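# Stamp three forms, then stand the stamp on its mat

## Task

Stamp each of the three forms once, leaving a complete impression inside that form's green area; afterwards set the stamp upright so its entire base rests on its mat. The self-inking stamp only prints when pushed down firmly and fully. A form is ruined by any ink outside its green area, or by a smudged or doubled impression worse than a small slip or twist; a ruined form does not cancel the others. At the end each clipboard must lie flat and face up, and the mat must lie flat, each on one of the four tabletops next to the arms, entirely within that top's edges and resting on nothing else. Everything else must stay upright.

## Robot and tools

Robots: three identical i2rt Big YAM arms named arm1, arm2 and arm3. Each has six revolute joints, a two-finger gripper and a wrist camera that sits above the hand and looks toward the fingertips. Reach is roughly 1.0 m from the joint1 axis. Foot (base_link) poses in the scene frame, metres, quaternion w,x,y,z: arm1 (-0.327, -1.129, 0.814), (0.073, 0, 0, 0.997); arm2 (-0.108, 0.037, 0.895), (0.164, 0.004, 0.003, 0.986); arm3 (0.440, 1.105, 0.838), (0.247, -0.003, -0.006, 0.969). Each foot faces along its own +x.

Frames: one shared scene frame, origin on the floor, +z up. "hand" is the point between the finger pads, about 1 cm behind the tips; the fingers point along the hand's +z and open along its y. Printed hand positions can be off, more so at long reach.

Cameras: arm1_cam_wrist, arm2_cam_wrist, arm3_cam_wrist, plus fixed room cameras room_a and room_b. All images are 896x504.

move: the arguments arm1, arm2, arm3 each carry one robot's part; an arm not named gets nothing new. Per arm:
- joints: a dictionary of absolute targets by name: joint1_rad, joint2_rad ... joint6_rad in radians, gripper_m in metres (fingertip gap).
- target: one list of 7 numbers per arm, [x, y, z, qw, qx, qy, qz], an absolute hand pose in the scene frame (metres, unit quaternion). The hand travels in a straight line toward it from its current hand_target. When target is used, joints may contain only gripper_m, otherwise the call is refused.
- speed: top path speed in m/s, 0.002 to 0.5, default 0.25; allowed only together with target. Rotation is capped at twice this value in rad/s.
cameras: list of camera names whose images to return; omitted or ["all"] gives all, [] gives none.
All motions in one call start at once; all hand paths finish together, paced by the slowest. A path lasts 0.5 to 10 s, an action at most 15 s. Each control step clips the path point to 100 mm and 20 degrees from the measured hand, then solves damped IK; expect a centimetre or more of error, lag, possible overshoot of speed near full stretch. Paths do not avoid objects or other arms.

Joint ranges (done-tolerance): joint1 -2.879..2.879 (±0.045), rotates about the foot, positive counter-clockwise seen from above; joint2 0..3.141 (±0.14), shoulder, 0 = upper arm back and level; joint3 0..3.019 (±0.09), elbow, 0 = folded; joint4 -1.692..1.57 (±0.055), positive tilts fingers up; joint5 -1.57..1.57 (±0.03), positive swings hand to the arm's right; joint6 -2.094..2.094 (±0.035), positive clockwise seen from behind; gripper_m 0..0.093 (±0.003). Out-of-range values are refused; unknown keys make a call invalid. A refused call, or a stop, cancels the later move/wait/finished_scene calls in the same reply.

wait: seconds from 0 to 10; nothing new is commanded; returns the full state and images. zoom_image: camera name and region [x0, y0, x1, y1] in pixels, at most 504 by 504, of that camera's latest image. read_manual: licence texts only. finished_scene: pass the current scene's number; it cannot be undone and the goal must hold afterwards without the robots.

Results: per-arm joint_positions, Joint velocities ("within noise" when still), joint torques (joints 3 and 4 wrap at ±28 N m), hand, hand_target (hidden when done), joint_status and hand_status. A "move" line lists each arm sent motion with "done" or its worst status. "as last shown" marks arms not in the action, whose omitted lines repeat earlier values. Statuses: off_target (stopped short, may still push); time_out (arm holds nearby targets and keeps pushing; on_its_own lists such joints; send the reported position to relax it); not_followed, "joint command not followed" or "pose unreachable" (a self/arm-collision check withheld targets; the arm may keep trying). The images can be slightly older than the state.

Gripper: on a hard part at full force the reading is up to 0.005 m under the part's width; closed on nothing it reads 0 to 0.002. About 0.005 m below first-contact reading the grip is at its force limit (about 50 to 64 N per pad). Open well above the reading to release.

What to avoid: knocking or dropping anything off the work area or onto the floor; two arms pressing hard against each other (no state line reports arm contact; the clearance check can be late and lets fingers, gripper housings and cameras meet); releasing objects while moving; slamming. Arms keep pushing on contact, so prolonged pushing, holding loads or stretching heats motors: MOTOR HOT appears at 85 °C, and at 100 °C the arm drops limp for 30 s or more (keys then read limit_stop_at_motor_heat; resend targets). The scene keeps running while you think, with the last commands held. Loose items may occasionally be nudged by outside forces. Smooth, economical motion is preferred.

Each tool is called after "Call:" as name(argument=value, ...) on one line, values as JSON.

## Session

Call:
move()

Scene clock: 0.00 s.
Joint torques (N m): no reading
Heat: arm1: hottest joint1_rad 43 °C; arm2: hottest joint4_rad 40 °C; arm3: hottest joint2_rad 42 °C.
Joint velocities: within noise
arm1.joint_positions: joint1_rad=-0.654 joint2_rad=+0.628 joint3_rad=+1.546 joint4_rad=-1.186 joint5_rad=+0.049 joint6_rad=-0.172 gripper_m=+0.09396
arm1.joint_status: not commanded
arm1.hand: x=-0.4774 y=-0.9614 z=+1.4599 quat_wxyz=(-0.300, +0.752, -0.260, -0.527) (m; scene frame)
arm1.hand_target: x=-0.4740 y=-0.9649 z=+1.4692 quat_wxyz=(-0.304, +0.745, -0.258, -0.535) (m; scene frame)
arm1.hand_status: not commanded
arm2.joint_positions: joint1_rad=-0.231 joint2_rad=+0.478 joint3_rad=+1.608 joint4_rad=-1.414 joint5_rad=+0.279 joint6_rad=-0.594 gripper_m=+0.09396
arm2.joint_status: not commanded
arm2.hand: x=-0.1694 y=+0.1390 z=+1.5383 quat_wxyz=(-0.415, +0.792, -0.073, -0.441) (m; scene frame)
arm2.hand_target: x=-0.1649 y=+0.1362 z=+1.5436 quat_wxyz=(-0.418, +0.787, -0.074, -0.447) (m; scene frame)
arm2.hand_status: not commanded
arm3.joint_positions: joint1_rad=-0.370 joint2_rad=+0.528 joint3_rad=+1.704 joint4_rad=-1.189 joint5_rad=-0.161 joint6_rad=-0.702 gripper_m=+0.09396
arm3.joint_status: not commanded
arm3.hand: x=+0.3359 y=+1.1715 z=+1.5677 quat_wxyz=(-0.458, +0.711, +0.002, -0.533) (m; scene frame)
arm3.hand_target: x=+0.3398 y=+1.1667 z=+1.5740 quat_wxyz=(-0.464, +0.705, +0.003, -0.537) (m; scene frame)
arm3.hand_status: not commanded
pictures: arm1_cam_wrist, arm2_cam_wrist, arm3_cam_wrist, room_a, room_b

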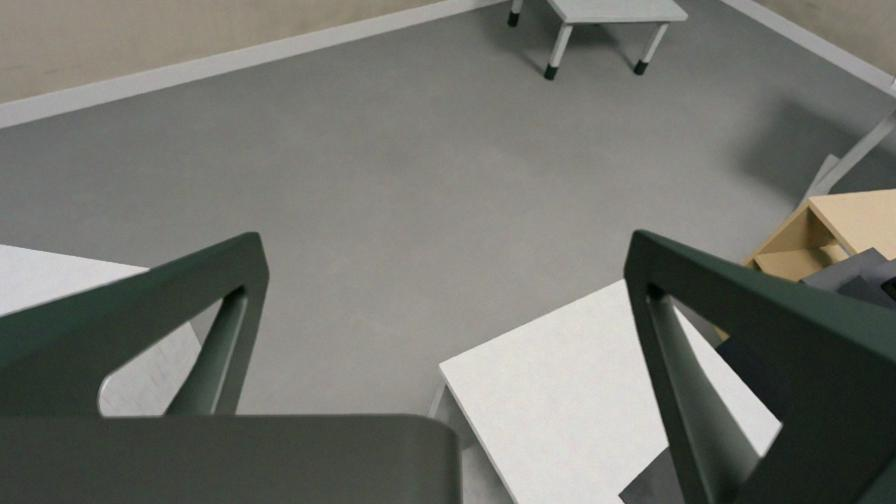

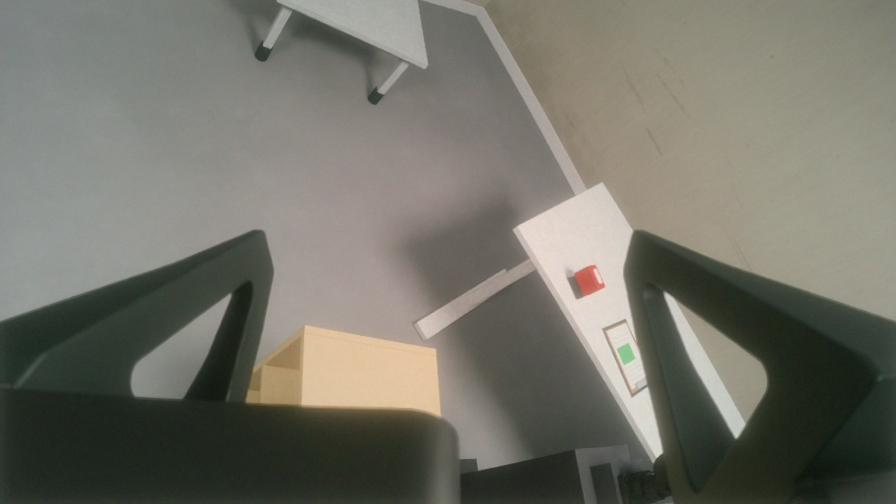

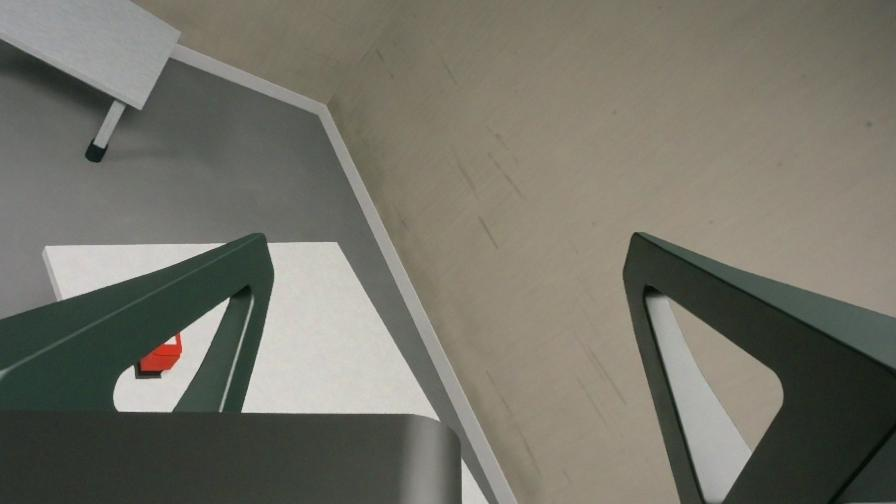

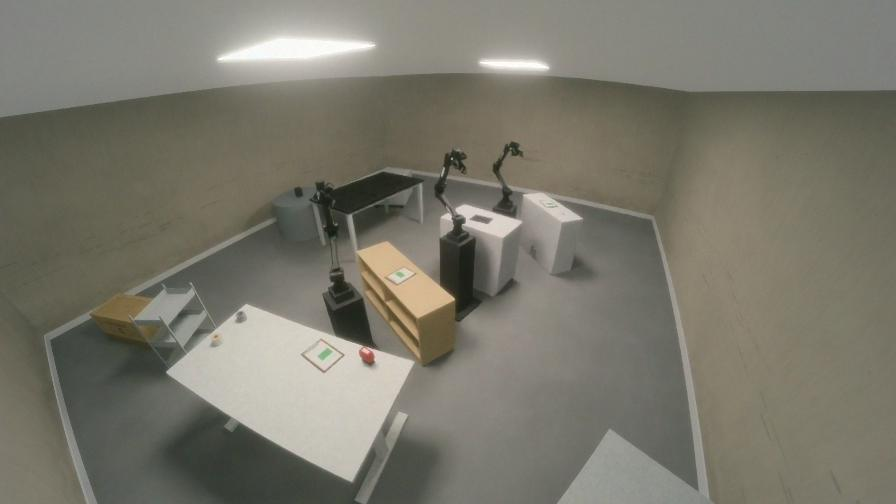

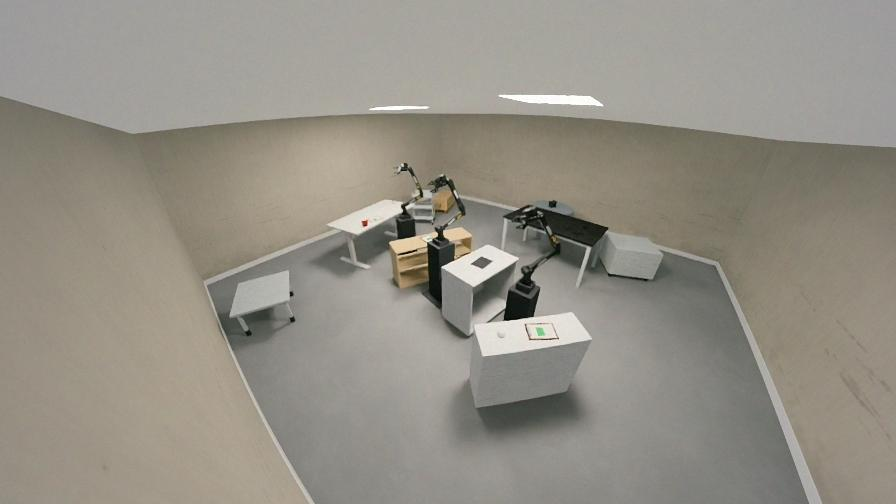

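Call:
zoom_image(camera="room_a", region=[200, 290, 420, 400])

Call:
zoom_image(camera="room_a", region=[360, 180, 600, 300])

Call:
zoom_image(camera="room_b", region=[320, 160, 620, 400])

Call:
zoom_image(camera="arm2_cam_wrist", region=[500, 180, 740, 420])

Scaled by 2.291 from the camera's 896x504 image, which has a finer 1280x720 frame.

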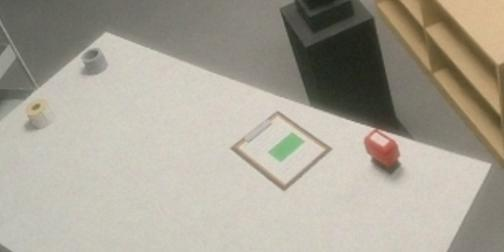

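Scaled by 2.100 from the camera's 896x504 image, which has a finer 1280x720 frame.

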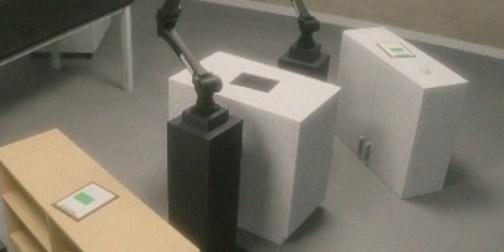

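Scaled by 1.680 from the camera's 896x504 image, which has a finer 1280x720 frame.

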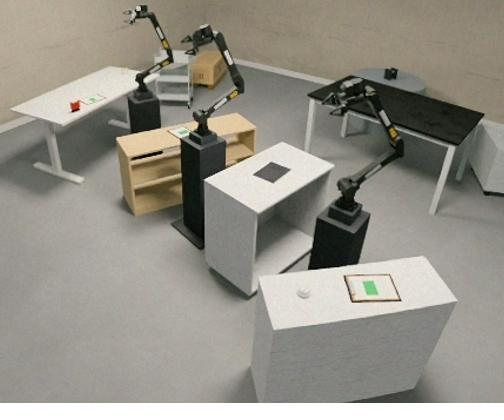

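Scaled by 2.100 from the camera's 896x504 image, which has a finer 1280x720 frame.

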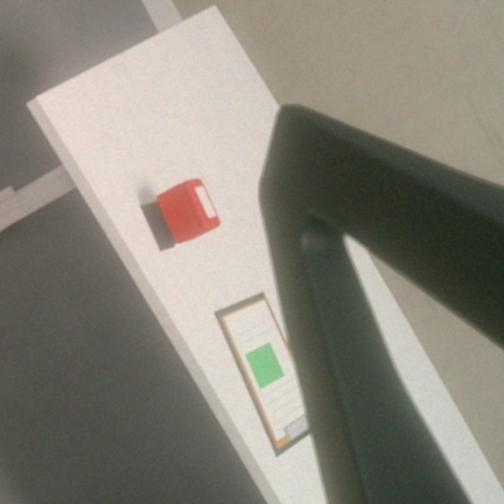

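Call:
move(arm3={"target":[0.0,1.42,1.2,0,-0.947,0.321,0]}, arm2={"target":[-0.42,-0.32,1.25,0,-0.910,-0.415,0]}, arm1={"target":[-0.58,-1.48,1.2,0,-0.891,-0.454,0]})

Scene clock: 6.13 s.
Joint torques (N m): arm1=[-0.91 -8.94 16.14 -0.27 -0.11 -0.2] | arm2=[-0.09 13.51 3.26 1.76 -0.04 -0.02] | arm3=[-1.49 -15.62 14.2 -0.4 -0.23 0.12]
move: arm1 off_target; arm2 not_followed; arm3 off_target
arm1.joint_positions: joint1_rad=+1.095 joint2_rad=+1.378 joint3_rad=+1.641 joint4_rad=-1.668 joint5_rad=+0.012 joint6_rad=+0.031 gripper_m=+0.09396
arm1.hand: x=-0.5774 y=-1.4728 z=+1.1859 quat_wxyz=(+0.034, +0.894, +0.441, -0.076) (m; scene frame)
arm1.hand_target: x=-0.5783 y=-1.4774 z=+1.2008 quat_wxyz=(+0.040, +0.890, +0.447, -0.083) (m; scene frame)
arm1.hand_status: off_target (0.016 m and 9.6 deg from the pose sent, 0.589 m and 113.0 deg at the start; pose on its path clipped on 7 of 148 steps; a joint's target at an end of its range on 113 of 148 steps)
arm2.joint_positions: joint1_rad=-1.349 joint2_rad=-0.004 joint3_rad=+1.316 joint4_rad=-1.676 joint5_rad=-1.216 joint6_rad=-1.197 gripper_m=+0.09396
arm2.on_its_own: joint1_rad is held at -1.349, not at its first target -0.231; joint2_rad is held at -0.004, not at its first target +0.473; joint3_rad is held at +1.323, not at its first target +1.619; joint4_rad is held at -1.676, not at its first target -1.412; joint5_rad is held at -1.222, not at its first target +0.279; joint6_rad is held at -1.195, not at its first target -0.595
arm2.hand: x=-0.2777 y=-0.0791 z=+1.4174 quat_wxyz=(-0.401, +0.731, +0.153, -0.531) (m; scene frame)
arm2.hand_target: x=-0.2776 y=-0.0803 z=+1.4184 quat_wxyz=(-0.404, +0.731, +0.152, -0.529) (m; scene frame)
arm2.hand_status: not_followed (0.326 m and 86.5 deg from the pose sent, 0.597 m and 92.6 deg at the start; pose on its path clipped on 109 of 148 steps; a joint's target at an end of its range on 125 of 148 steps)
arm3.joint_positions: joint1_rad=-0.127 joint2_rad=+1.687 joint3_rad=+1.921 joint4_rad=-1.703 joint5_rad=-0.005 joint6_rad=-0.002 gripper_m=+0.09396
arm3.hand: x=+0.0075 y=+1.4120 z=+1.1807 quat_wxyz=(-0.019, +0.951, -0.306, -0.047) (m; scene frame)
arm3.hand_target: x=+0.0035 y=+1.4200 z=+1.2010 quat_wxyz=(-0.023, +0.945, -0.320, -0.067) (m; scene frame)
arm3.hand_status: off_target (0.022 m and 6.1 deg from the pose sent, 0.557 m and 95.4 deg at the start; a joint's target at an end of its range on 45 of 148 steps)
pictures: arm1_cam_wrist, arm2_cam_wrist, arm3_cam_wrist, room_a, room_b
pose unreachable (arm2 arm): on one or more control steps of this call this arm could not follow its commanded pose, so it was not sent that pose on those steps. On the call's last step it was still not sent that pose. It may still have moved: this result reports where it is.
cause: moving toward the commanded pose would bring two parts of the arm too close to each other (its wrist (the part past joint 4) and its wrist camera).

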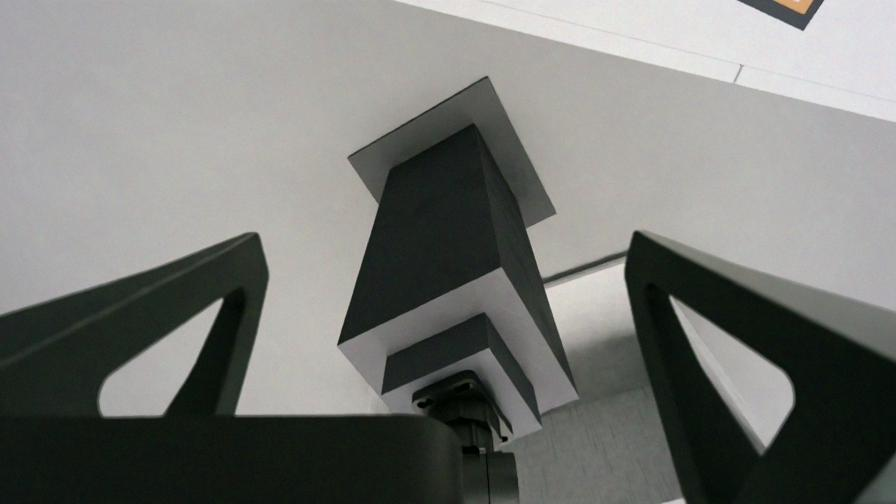

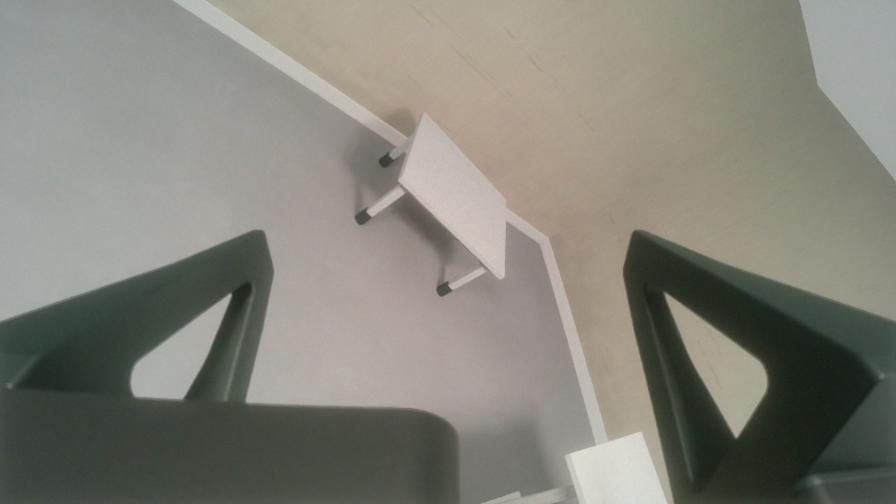

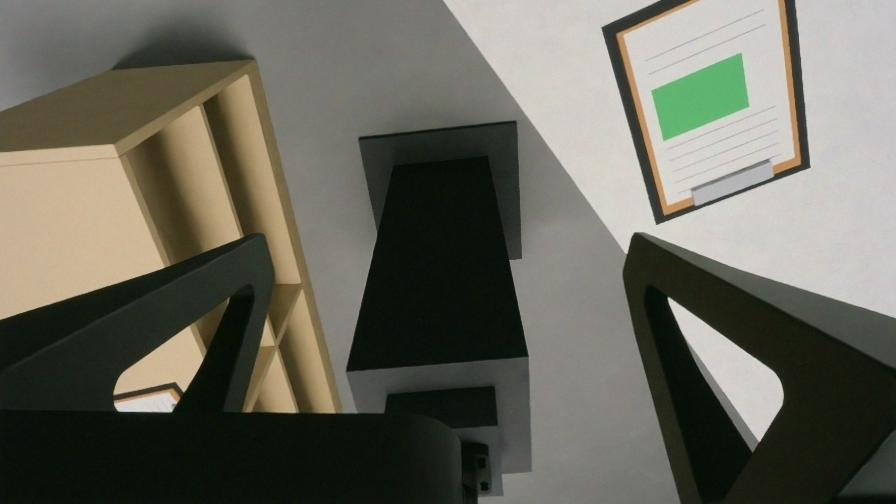

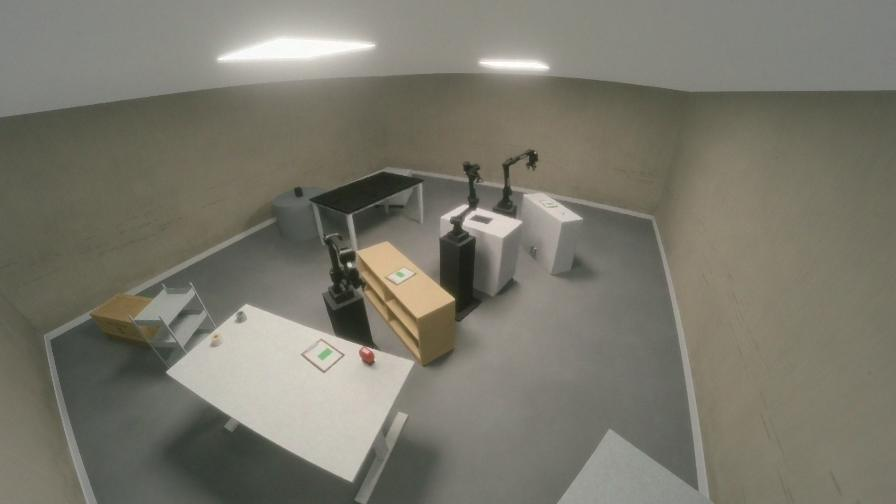

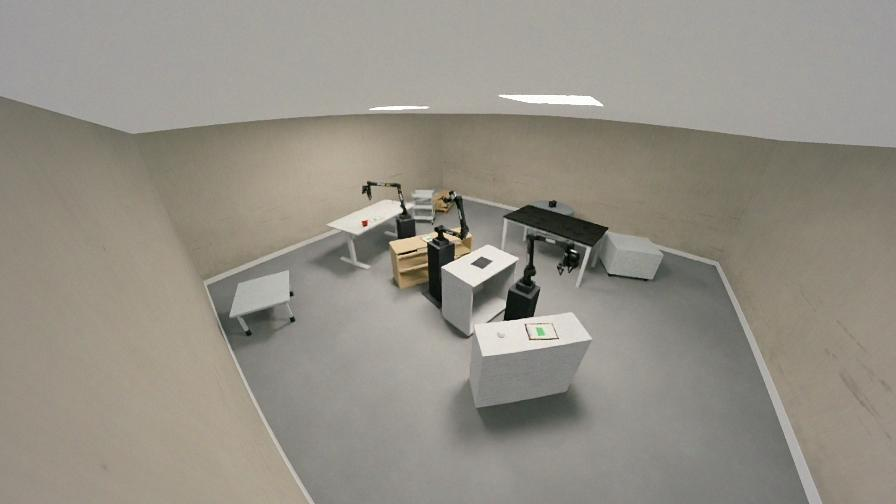

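Call:
move(arm3={"target":[-0.03,1.40,1.25,0.171,-0.814,0.470,0.296]}, arm2={"joints":{"joint1_rad":1.1,"joint2_rad":1.0,"joint3_rad":1.4,"joint4_rad":-1.4,"joint5_rad":0,"joint6_rad":0}}, arm1={"target":[-0.70,-1.45,1.2,-0.117,-0.884,-0.321,0.321]})

Scene clock: 9.20 s.
Joint torques (N m): arm1=[-1.67 -9.41 12.44 2.15 -0.11 -0.16] | arm2=[0.32 -6.83 8.54 1.88 0.18 0.13] | arm3=[-0.32 -13.8 8.58 2.25 0.43 0.12]
move: arm1 done; arm2 done; arm3 done
arm1.joint_positions: joint1_rad=+0.870 joint2_rad=+1.237 joint3_rad=+1.399 joint4_rad=-1.068 joint5_rad=+0.021 joint6_rad=+0.021 gripper_m=+0.09396
arm1.hand: x=-0.6980 y=-1.4503 z=+1.1926 quat_wxyz=(+0.110, +0.889, +0.322, -0.308) (m; scene frame)
arm1.hand_target: x=-0.7008 y=-1.4494 z=+1.1993 quat_wxyz=(+0.115, +0.884, +0.319, -0.321) (m; scene frame)
arm1.hand_status: done (0.008 m and 1.8 deg from the pose sent, 0.126 m and 32.8 deg at the start)
arm2.joint_positions: joint1_rad=+1.099 joint2_rad=+1.006 joint3_rad=+1.392 joint4_rad=-1.414 joint5_rad=-0.016 joint6_rad=-0.019 gripper_m=+0.09396
arm2.joint_status: all done
arm2.hand: x=-0.3594 y=-0.2111 z=+1.3185 quat_wxyz=(+0.106, +0.887, +0.372, -0.252) (m; scene frame)
arm3.joint_positions: joint1_rad=+0.030 joint2_rad=+1.459 joint3_rad=+1.713 joint4_rad=-1.226 joint5_rad=+0.339 joint6_rad=+0.460 gripper_m=+0.09396
arm3.hand: x=-0.0279 y=+1.4014 z=+1.2526 quat_wxyz=(-0.169, +0.820, -0.464, -0.289) (m; scene frame)
arm3.hand_target: x=-0.0310 y=+1.3985 z=+1.2488 quat_wxyz=(-0.167, +0.815, -0.470, -0.294) (m; scene frame)
arm3.hand_status: done (0.004 m and 1.3 deg from the pose sent, 0.080 m and 41.6 deg at the start)
pictures: arm1_cam_wrist, arm2_cam_wrist, arm3_cam_wrist, room_a, room_b

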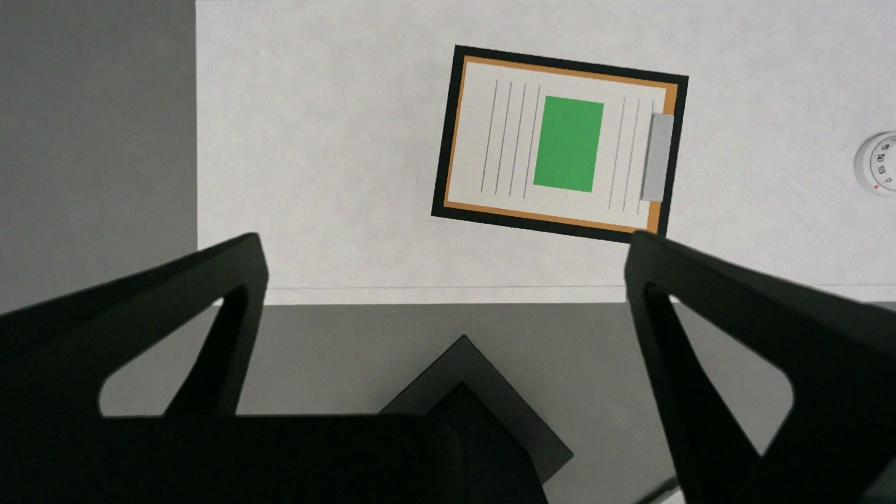

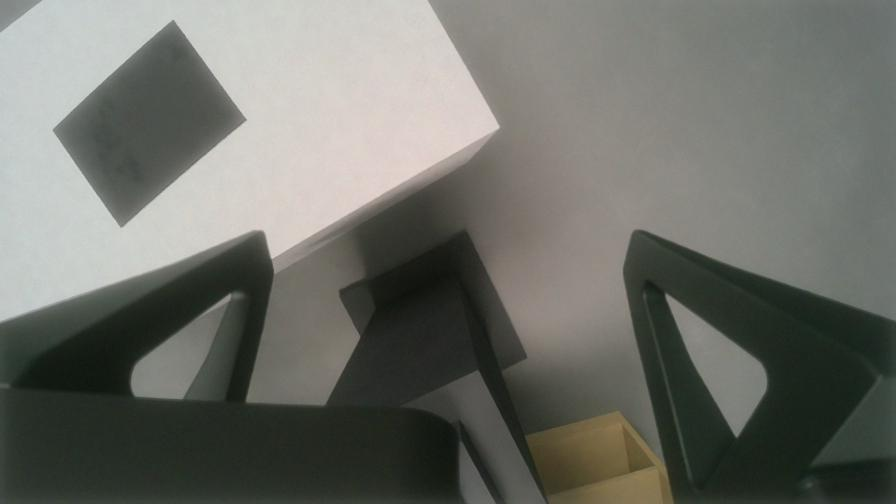

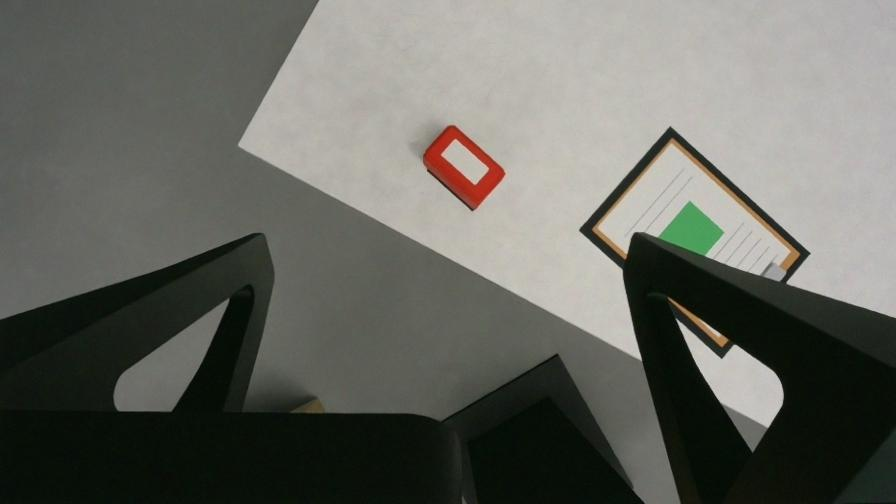

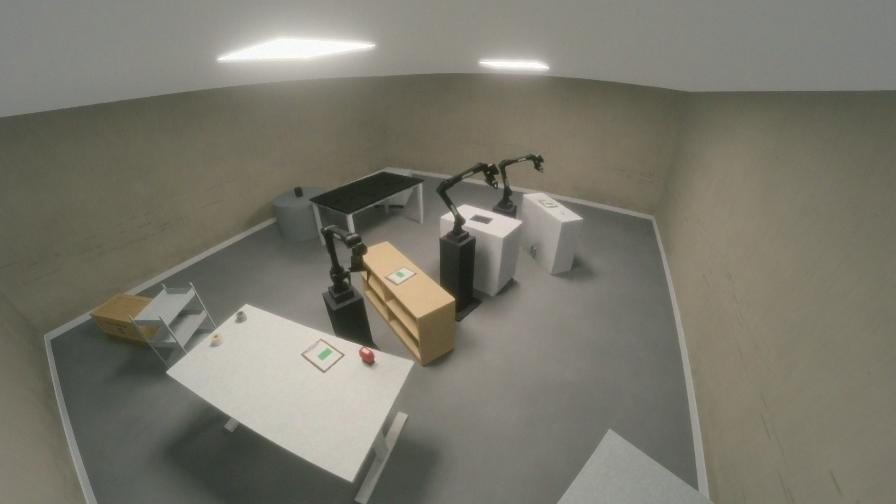

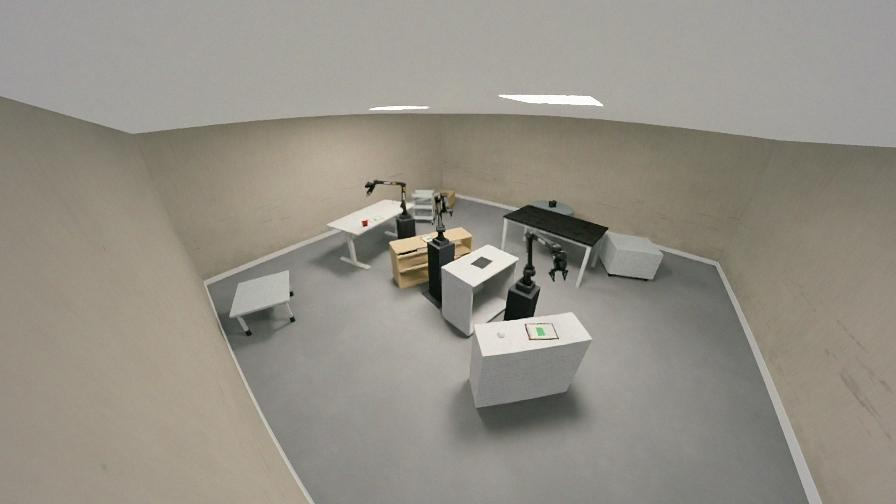

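Call:
zoom_image(camera="arm3_cam_wrist", region=[380, 90, 560, 240])

Call:
zoom_image(camera="arm1_cam_wrist", region=[420, 30, 700, 250])

Call:
zoom_image(camera="arm3_cam_wrist", region=[560, 110, 820, 370])

Scaled by 2.800 from the camera's 896x504 image, which has a finer 1280x720 frame.

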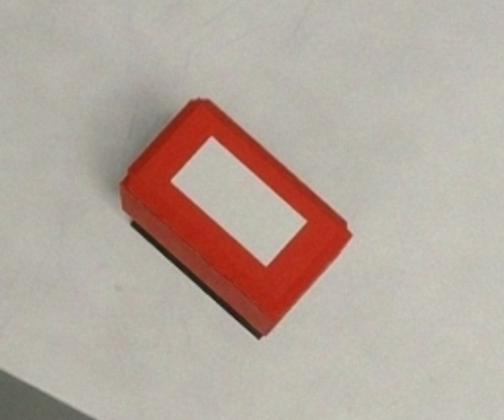

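Scaled by 1.800 from the camera's 896x504 image, which has a finer 1280x720 frame.

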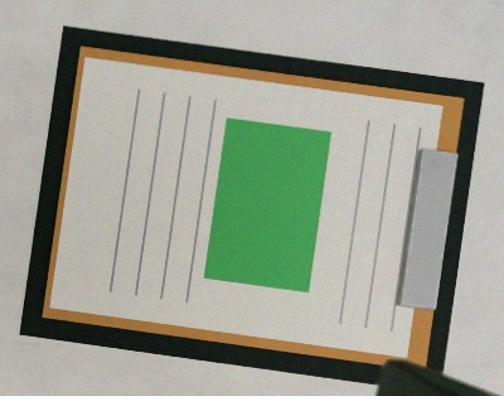

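Scaled by 1.938 from the camera's 896x504 image, which has a finer 1280x720 frame.

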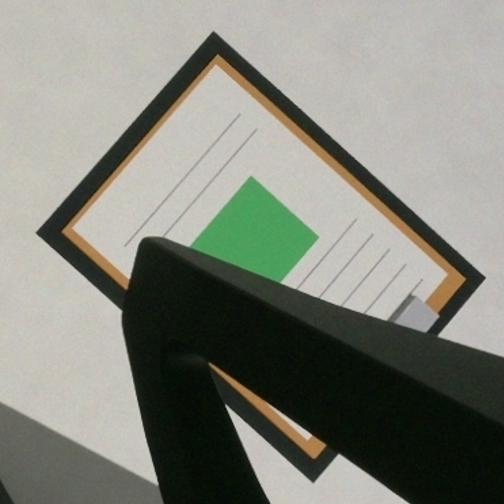

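Call:
move(arm3={"target":[-0.07,1.50,1.05,0.036,-0.935,0.098,0.340]}, arm2={"joints":{"joint1_rad":-1.25,"joint2_rad":1.0,"joint3_rad":1.4,"joint4_rad":-1.2,"joint5_rad":0,"joint6_rad":0}}, cameras=["arm3_cam_wrist","arm2_cam_wrist"])

Call:
zoom_image(camera="arm3_cam_wrist", region=[240, 20, 640, 300])

Scene clock: 14.90 s.
Joint torques (N m): arm1=[-1.61 -9.41 12.44 2.15 -0.11 -0.16] | arm2=[-0.56 -6.77 8.8 2.7 0.01 0.08] | arm3=[-1.2 -15.85 10.55 2.09 -0.44 -0.27]
move: arm2 done; arm3 done
arm1.joint_positions: joint1_rad=+0.870 joint2_rad=+1.237 joint3_rad=+1.399 joint4_rad=-1.068 joint5_rad=+0.020 joint6_rad=+0.021 gripper_m=+0.09396
arm1.hand: x=-0.6979 y=-1.4505 z=+1.1926 quat_wxyz=(+0.110, +0.889, +0.322, -0.307) (m; scene frame)
arm2.joint_positions: joint1_rad=-1.248 joint2_rad=+1.006 joint3_rad=+1.392 joint4_rad=-1.221 joint5_rad=+0.010 joint6_rad=-0.005 gripper_m=+0.09398
arm2.joint_status: all done
arm2.hand: x=-0.0993 y=+0.4349 z=+1.3411 quat_wxyz=(-0.254, +0.658, -0.663, -0.251) (m; scene frame)
arm3.joint_positions: joint1_rad=-0.246 joint2_rad=+1.675 joint3_rad=+1.426 joint4_rad=-0.708 joint5_rad=-0.335 joint6_rad=-0.393 gripper_m=+0.09396
arm3.hand: x=-0.0666 y=+1.4927 z=+1.0501 quat_wxyz=(-0.032, +0.936, -0.113, -0.333) (m; scene frame)
arm3.hand_target: x=-0.0688 y=+1.5014 z=+1.0500 quat_wxyz=(-0.040, +0.934, -0.106, -0.339) (m; scene frame)
arm3.hand_status: done (0.008 m and 2.0 deg from the pose sent, 0.229 m and 47.3 deg at the start)
pictures: arm2_cam_wrist, arm3_cam_wrist

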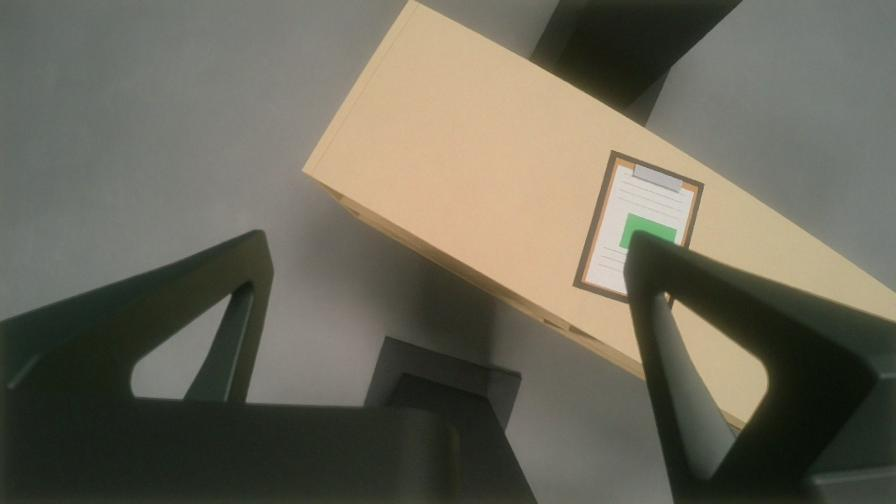

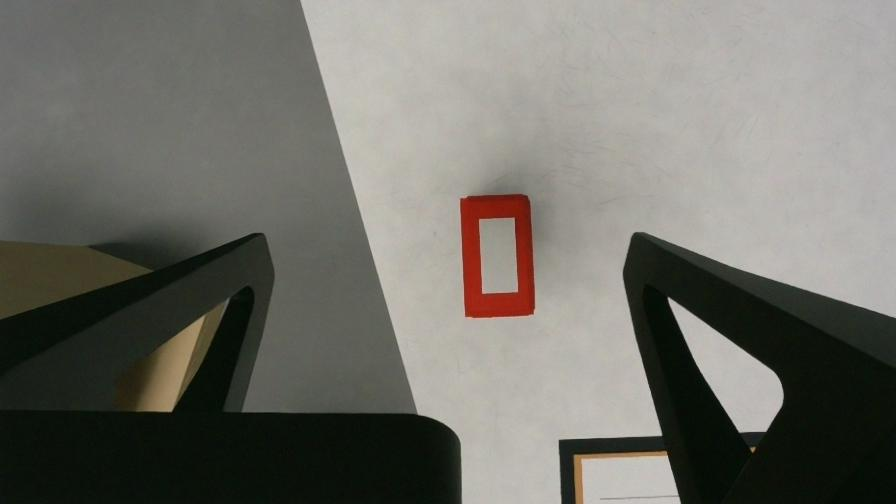

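Scaled by 1.260 from the camera's 896x504 image, which has a finer 1280x720 frame.

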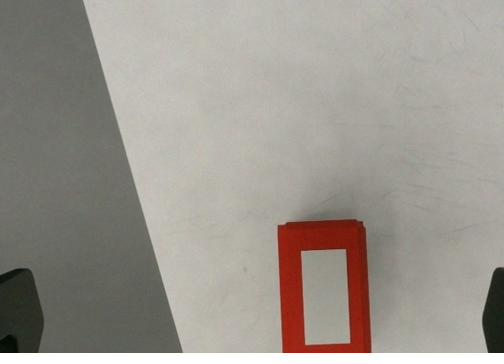

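Call:
move(arm3={"target":[-0.086,1.532,0.95,0,-0.995,0.0985,0],"speed":0.2}, cameras=["arm3_cam_wrist","room_a"])

Call:
zoom_image(camera="room_a", region=[290, 270, 450, 400])

Scene clock: 18.07 s.
Joint torques (N m): arm1=[-1.61 -9.52 12.45 2.15 -0.11 -0.15] | arm2=[-0.03 -6.77 8.59 2.59 0.01 0.09] | arm3=[-0.26 -20.95 13.94 -0.69 0.06 -0.27]
move: arm3 off_target
arm1.joint_positions: joint1_rad=+0.870 joint2_rad=+1.237 joint3_rad=+1.399 joint4_rad=-1.068 joint5_rad=+0.018 joint6_rad=+0.021 gripper_m=+0.09396
arm1.hand: x=-0.6976 y=-1.4506 z=+1.1928 quat_wxyz=(+0.111, +0.889, +0.322, -0.307) (m; scene frame)
arm2: as last shown
arm3.joint_positions: joint1_rad=-0.195 joint2_rad=+2.158 joint3_rad=+2.010 joint4_rad=-1.441 joint5_rad=-0.013 joint6_rad=-0.470 gripper_m=+0.09396
arm3.hand: x=-0.0702 y=+1.5265 z=+0.9441 quat_wxyz=(+0.005, +0.994, -0.112, +0.008) (m; scene frame)
arm3.hand_target: x=-0.0852 y=+1.5314 z=+0.9515 quat_wxyz=(-0.004, +0.995, -0.097, -0.001) (m; scene frame)
arm3.hand_status: off_target (0.018 m and 1.9 deg from the pose sent, 0.109 m and 39.1 deg at the start)
pictures: arm3_cam_wrist, room_a

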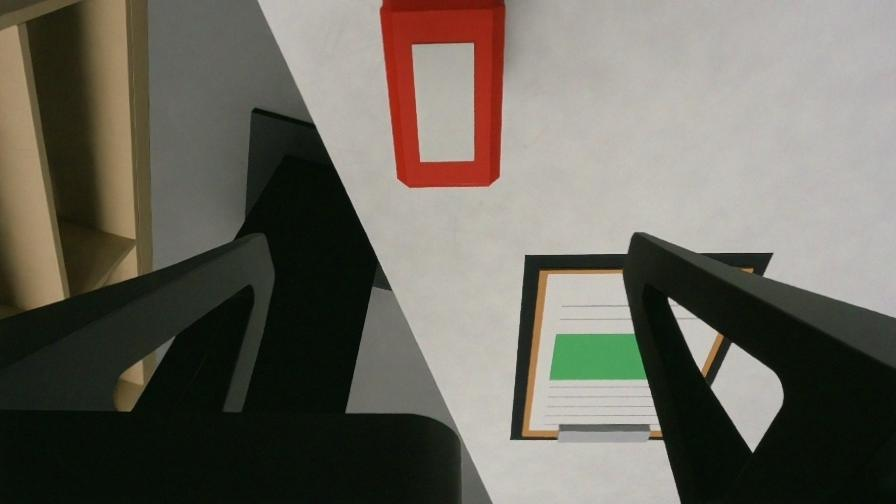

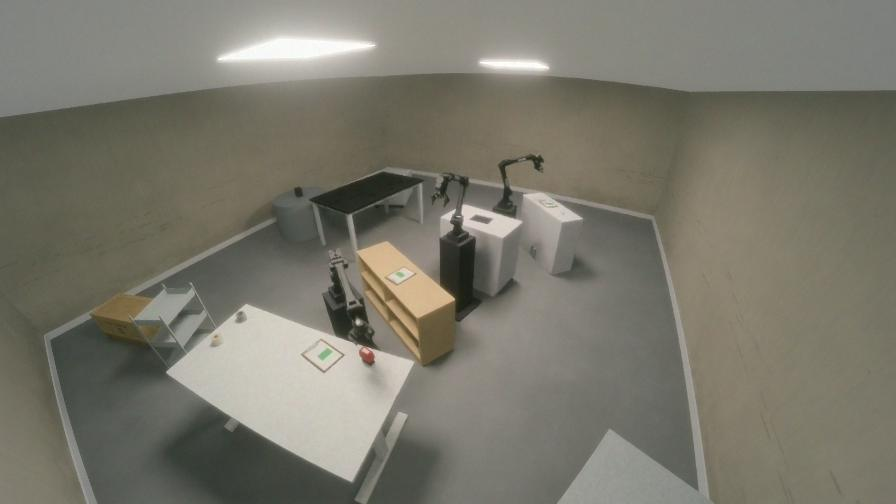

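Scaled by 3.150 from the camera's 896x504 image, which has a finer 1280x720 frame.

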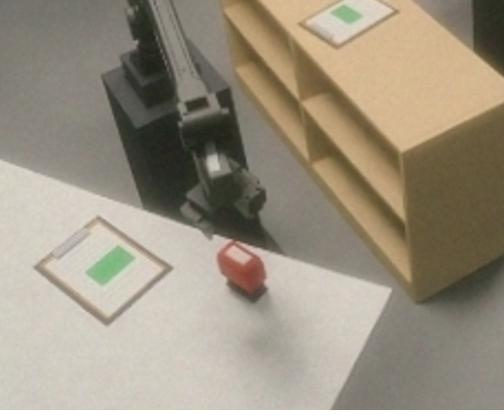

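Call:
move(arm3={"target":[-0.101,1.533,0.90,0,-0.995,0.0985,0],"speed":0.1}, cameras=["arm3_cam_wrist"])

Scene clock: 19.57 s.
Joint torques (N m): arm1=[-1.61 -9.41 12.44 2.15 -0.12 -0.16] | arm2=[-0.44 -7.12 8.75 2.58 0.05 0.09] | arm3=[0.03 -21.77 12.94 0.5 -0.15 -0.11]
move: arm3 off_target
arm1, arm2: as last shown
arm3.joint_positions: joint1_rad=-0.182 joint2_rad=+2.236 joint3_rad=+2.010 joint4_rad=-1.390 joint5_rad=-0.013 joint6_rad=-0.470 gripper_m=+0.09396
arm3.hand: x=-0.0818 y=+1.5257 z=+0.8935 quat_wxyz=(+0.012, +0.994, -0.106, +0.019) (m; scene frame)
arm3.hand_target: x=-0.1003 y=+1.5321 z=+0.9002 quat_wxyz=(+0.000, +0.995, -0.098, +0.000) (m; scene frame)
arm3.hand_status: off_target (0.022 m and 2.8 deg from the pose sent, 0.054 m and 1.9 deg at the start)
pictures: arm3_cam_wrist

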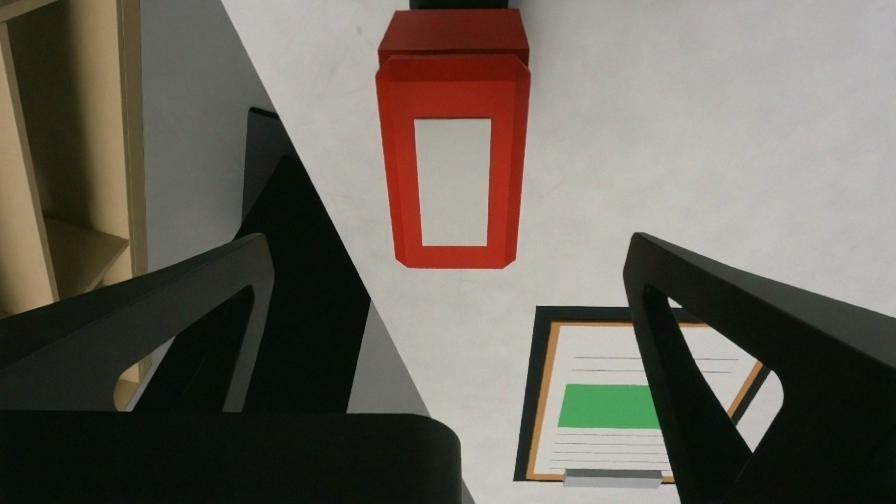

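Call:
move(arm3={"target":[-0.106,1.535,0.834,0,-0.995,0.0985,0],"speed":0.08}, cameras=["arm3_cam_wrist"])

Scene clock: 21.10 s.
Joint torques (N m): arm1=[-1.61 -9.35 12.44 2.15 -0.11 -0.15] | arm2=[-0.79 -6.89 8.8 2.71 0.04 0.11] | arm3=[-0.15 -22.36 8.88 0.54 -0.12 -0.08]
move: arm3 off_target
arm1: as last shown
arm2.joint_positions: joint1_rad=-1.248 joint2_rad=+1.006 joint3_rad=+1.392 joint4_rad=-1.221 joint5_rad=+0.009 joint6_rad=-0.005 gripper_m=+0.09398
arm2.hand: x=-0.0996 y=+0.4349 z=+1.3411 quat_wxyz=(-0.254, +0.658, -0.663, -0.252) (m; scene frame)
arm3.joint_positions: joint1_rad=-0.181 joint2_rad=+2.301 joint3_rad=+2.010 joint4_rad=-1.272 joint5_rad=-0.013 joint6_rad=-0.470 gripper_m=+0.09396
arm3.hand: x=-0.0996 y=+1.5399 z=+0.8498 quat_wxyz=(-0.002, +0.994, -0.105, -0.003) (m; scene frame)
arm3.hand_target: x=-0.1054 y=+1.5347 z=+0.8342 quat_wxyz=(+0.000, +0.995, -0.099, +0.000) (m; scene frame)
arm3.hand_status: off_target (0.018 m and 0.9 deg from the pose sent, 0.065 m and 2.8 deg at the start)
pictures: arm3_cam_wrist

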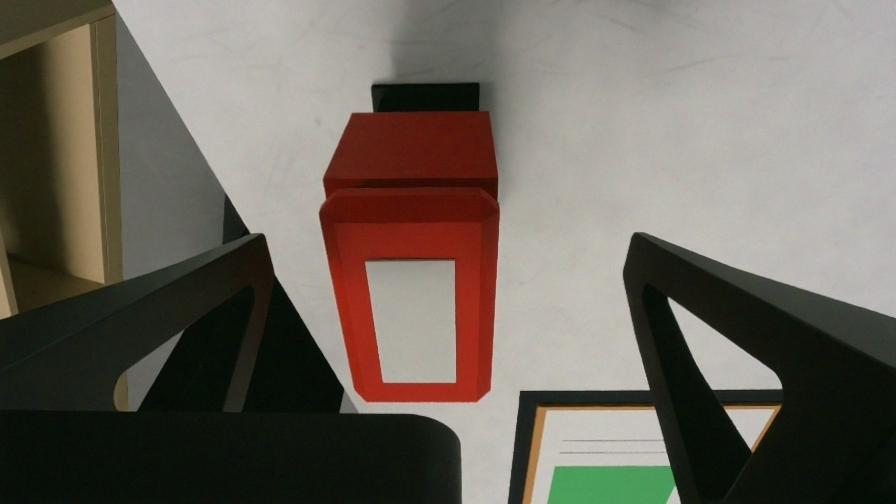

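Call:
move(arm3={"target":[-0.094,1.524,0.814,0,-0.995,0.0985,0],"speed":0.08}, cameras=["arm3_cam_wrist"])

Scene clock: 22.30 s.
Joint torques (N m): arm1=[-1.55 -9.47 12.42 2.17 -0.11 -0.15] | arm2=[-0.91 -7.41 8.62 2.65 0.02 0.09] | arm3=[-0.21 -23.71 7.19 0.66 -0.12 -0.08]
move: arm3 done
arm1, arm2: as last shown
arm3.joint_positions: joint1_rad=-0.179 joint2_rad=+2.301 joint3_rad=+1.927 joint4_rad=-1.194 joint5_rad=-0.013 joint6_rad=-0.470 gripper_m=+0.09396
arm3.hand: x=-0.0916 y=+1.5315 z=+0.8199 quat_wxyz=(-0.001, +0.995, -0.104, -0.001) (m; scene frame)
arm3.hand_target: x=-0.0942 y=+1.5241 z=+0.8141 quat_wxyz=(+0.000, +0.995, -0.098, +0.000) (m; scene frame)
arm3.hand_status: done (0.010 m and 0.6 deg from the pose sent, 0.040 m and 0.9 deg at the start)
pictures: arm3_cam_wrist

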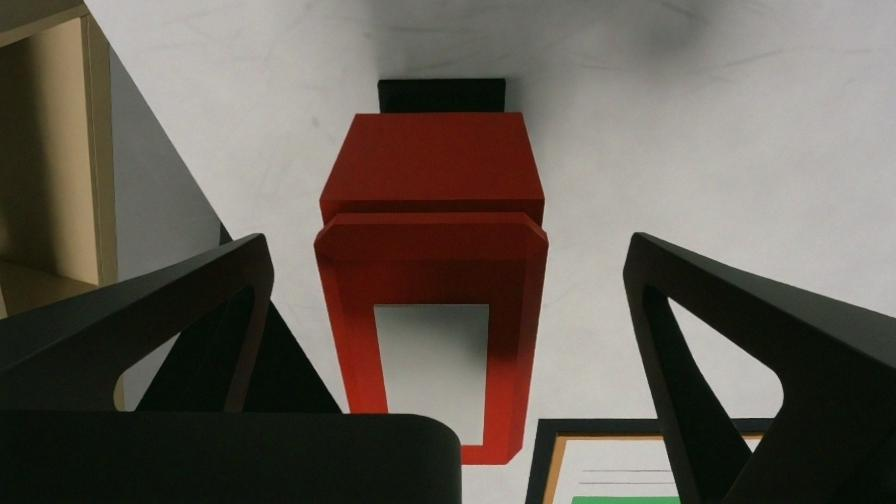

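Call:
move(arm3={"target":[-0.090,1.523,0.804,0,-0.995,0.0985,0],"speed":0.08}, cameras=[])

Call:
move(arm3={"joints":{"gripper_m":0.03}}, cameras=["arm3_cam_wrist","room_a"])

Call:
zoom_image(camera="room_a", region=[320, 310, 420, 390])

Scene clock: 23.40 s.
move: arm3 done
arm3.hand_status: done (0.010 m and 0.7 deg from the pose sent, 0.018 m and 0.6 deg at the start)
pictures: none

Scene clock: 24.10 s.
Joint torques (N m): arm1=[-1.73 -9.41 12.44 2.15 -0.12 -0.16] | arm2=[-0.09 -6.95 8.65 2.59 0.04 0.05] | arm3=[-0.21 -23.47 7.06 0.55 -0.12 -0.08]
move: arm3 off_target
arm1.joint_positions: joint1_rad=+0.870 joint2_rad=+1.237 joint3_rad=+1.399 joint4_rad=-1.068 joint5_rad=+0.017 joint6_rad=+0.021 gripper_m=+0.09396
arm1.hand: x=-0.6975 y=-1.4508 z=+1.1928 quat_wxyz=(+0.112, +0.888, +0.322, -0.307) (m; scene frame)
arm2.joint_positions: joint1_rad=-1.248 joint2_rad=+1.006 joint3_rad=+1.392 joint4_rad=-1.221 joint5_rad=+0.009 joint6_rad=-0.005 gripper_m=+0.09398
arm2.hand: x=-0.0996 y=+0.4349 z=+1.3411 quat_wxyz=(-0.254, +0.658, -0.663, -0.252) (m; scene frame)
arm3.joint_positions: joint1_rad=-0.179 joint2_rad=+2.301 joint3_rad=+1.902 joint4_rad=-1.166 joint5_rad=-0.014 joint6_rad=-0.470 gripper_m=+0.04703
arm3.joint_status: gripper_m off_target (ended at +0.04706, target +0.03000)
arm3.hand: x=-0.0894 y=+1.5296 z=+0.8112 quat_wxyz=(-0.001, +0.995, -0.104, -0.003) (m; scene frame)
pictures: arm3_cam_wrist, room_a

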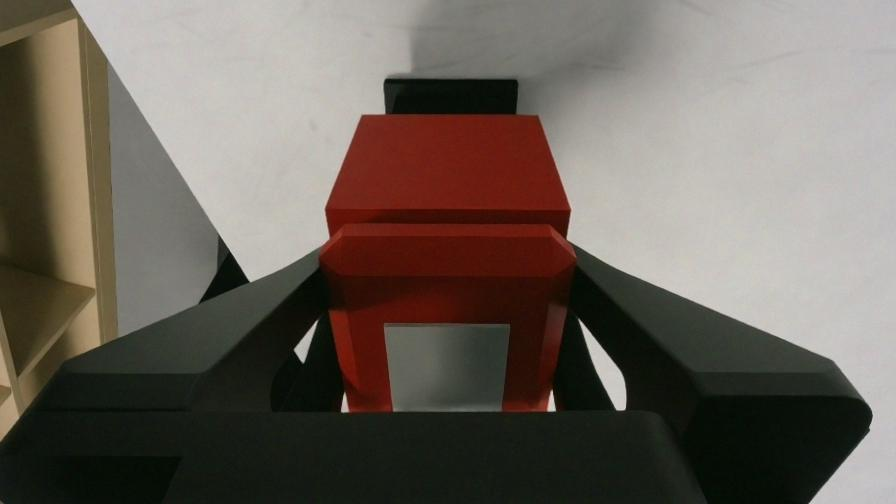

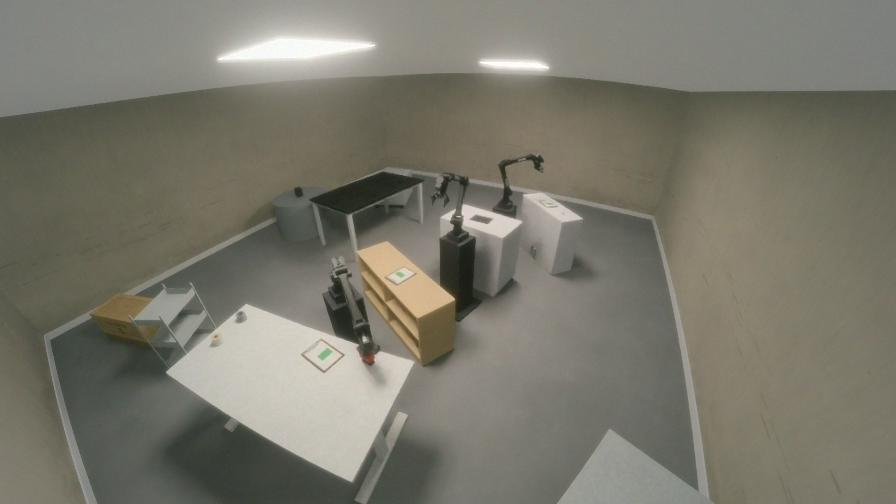

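Scaled by 5.040 from the camera's 896x504 image, which has a finer 1280x720 frame.

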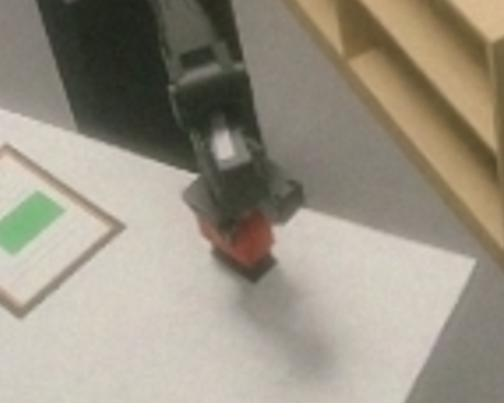

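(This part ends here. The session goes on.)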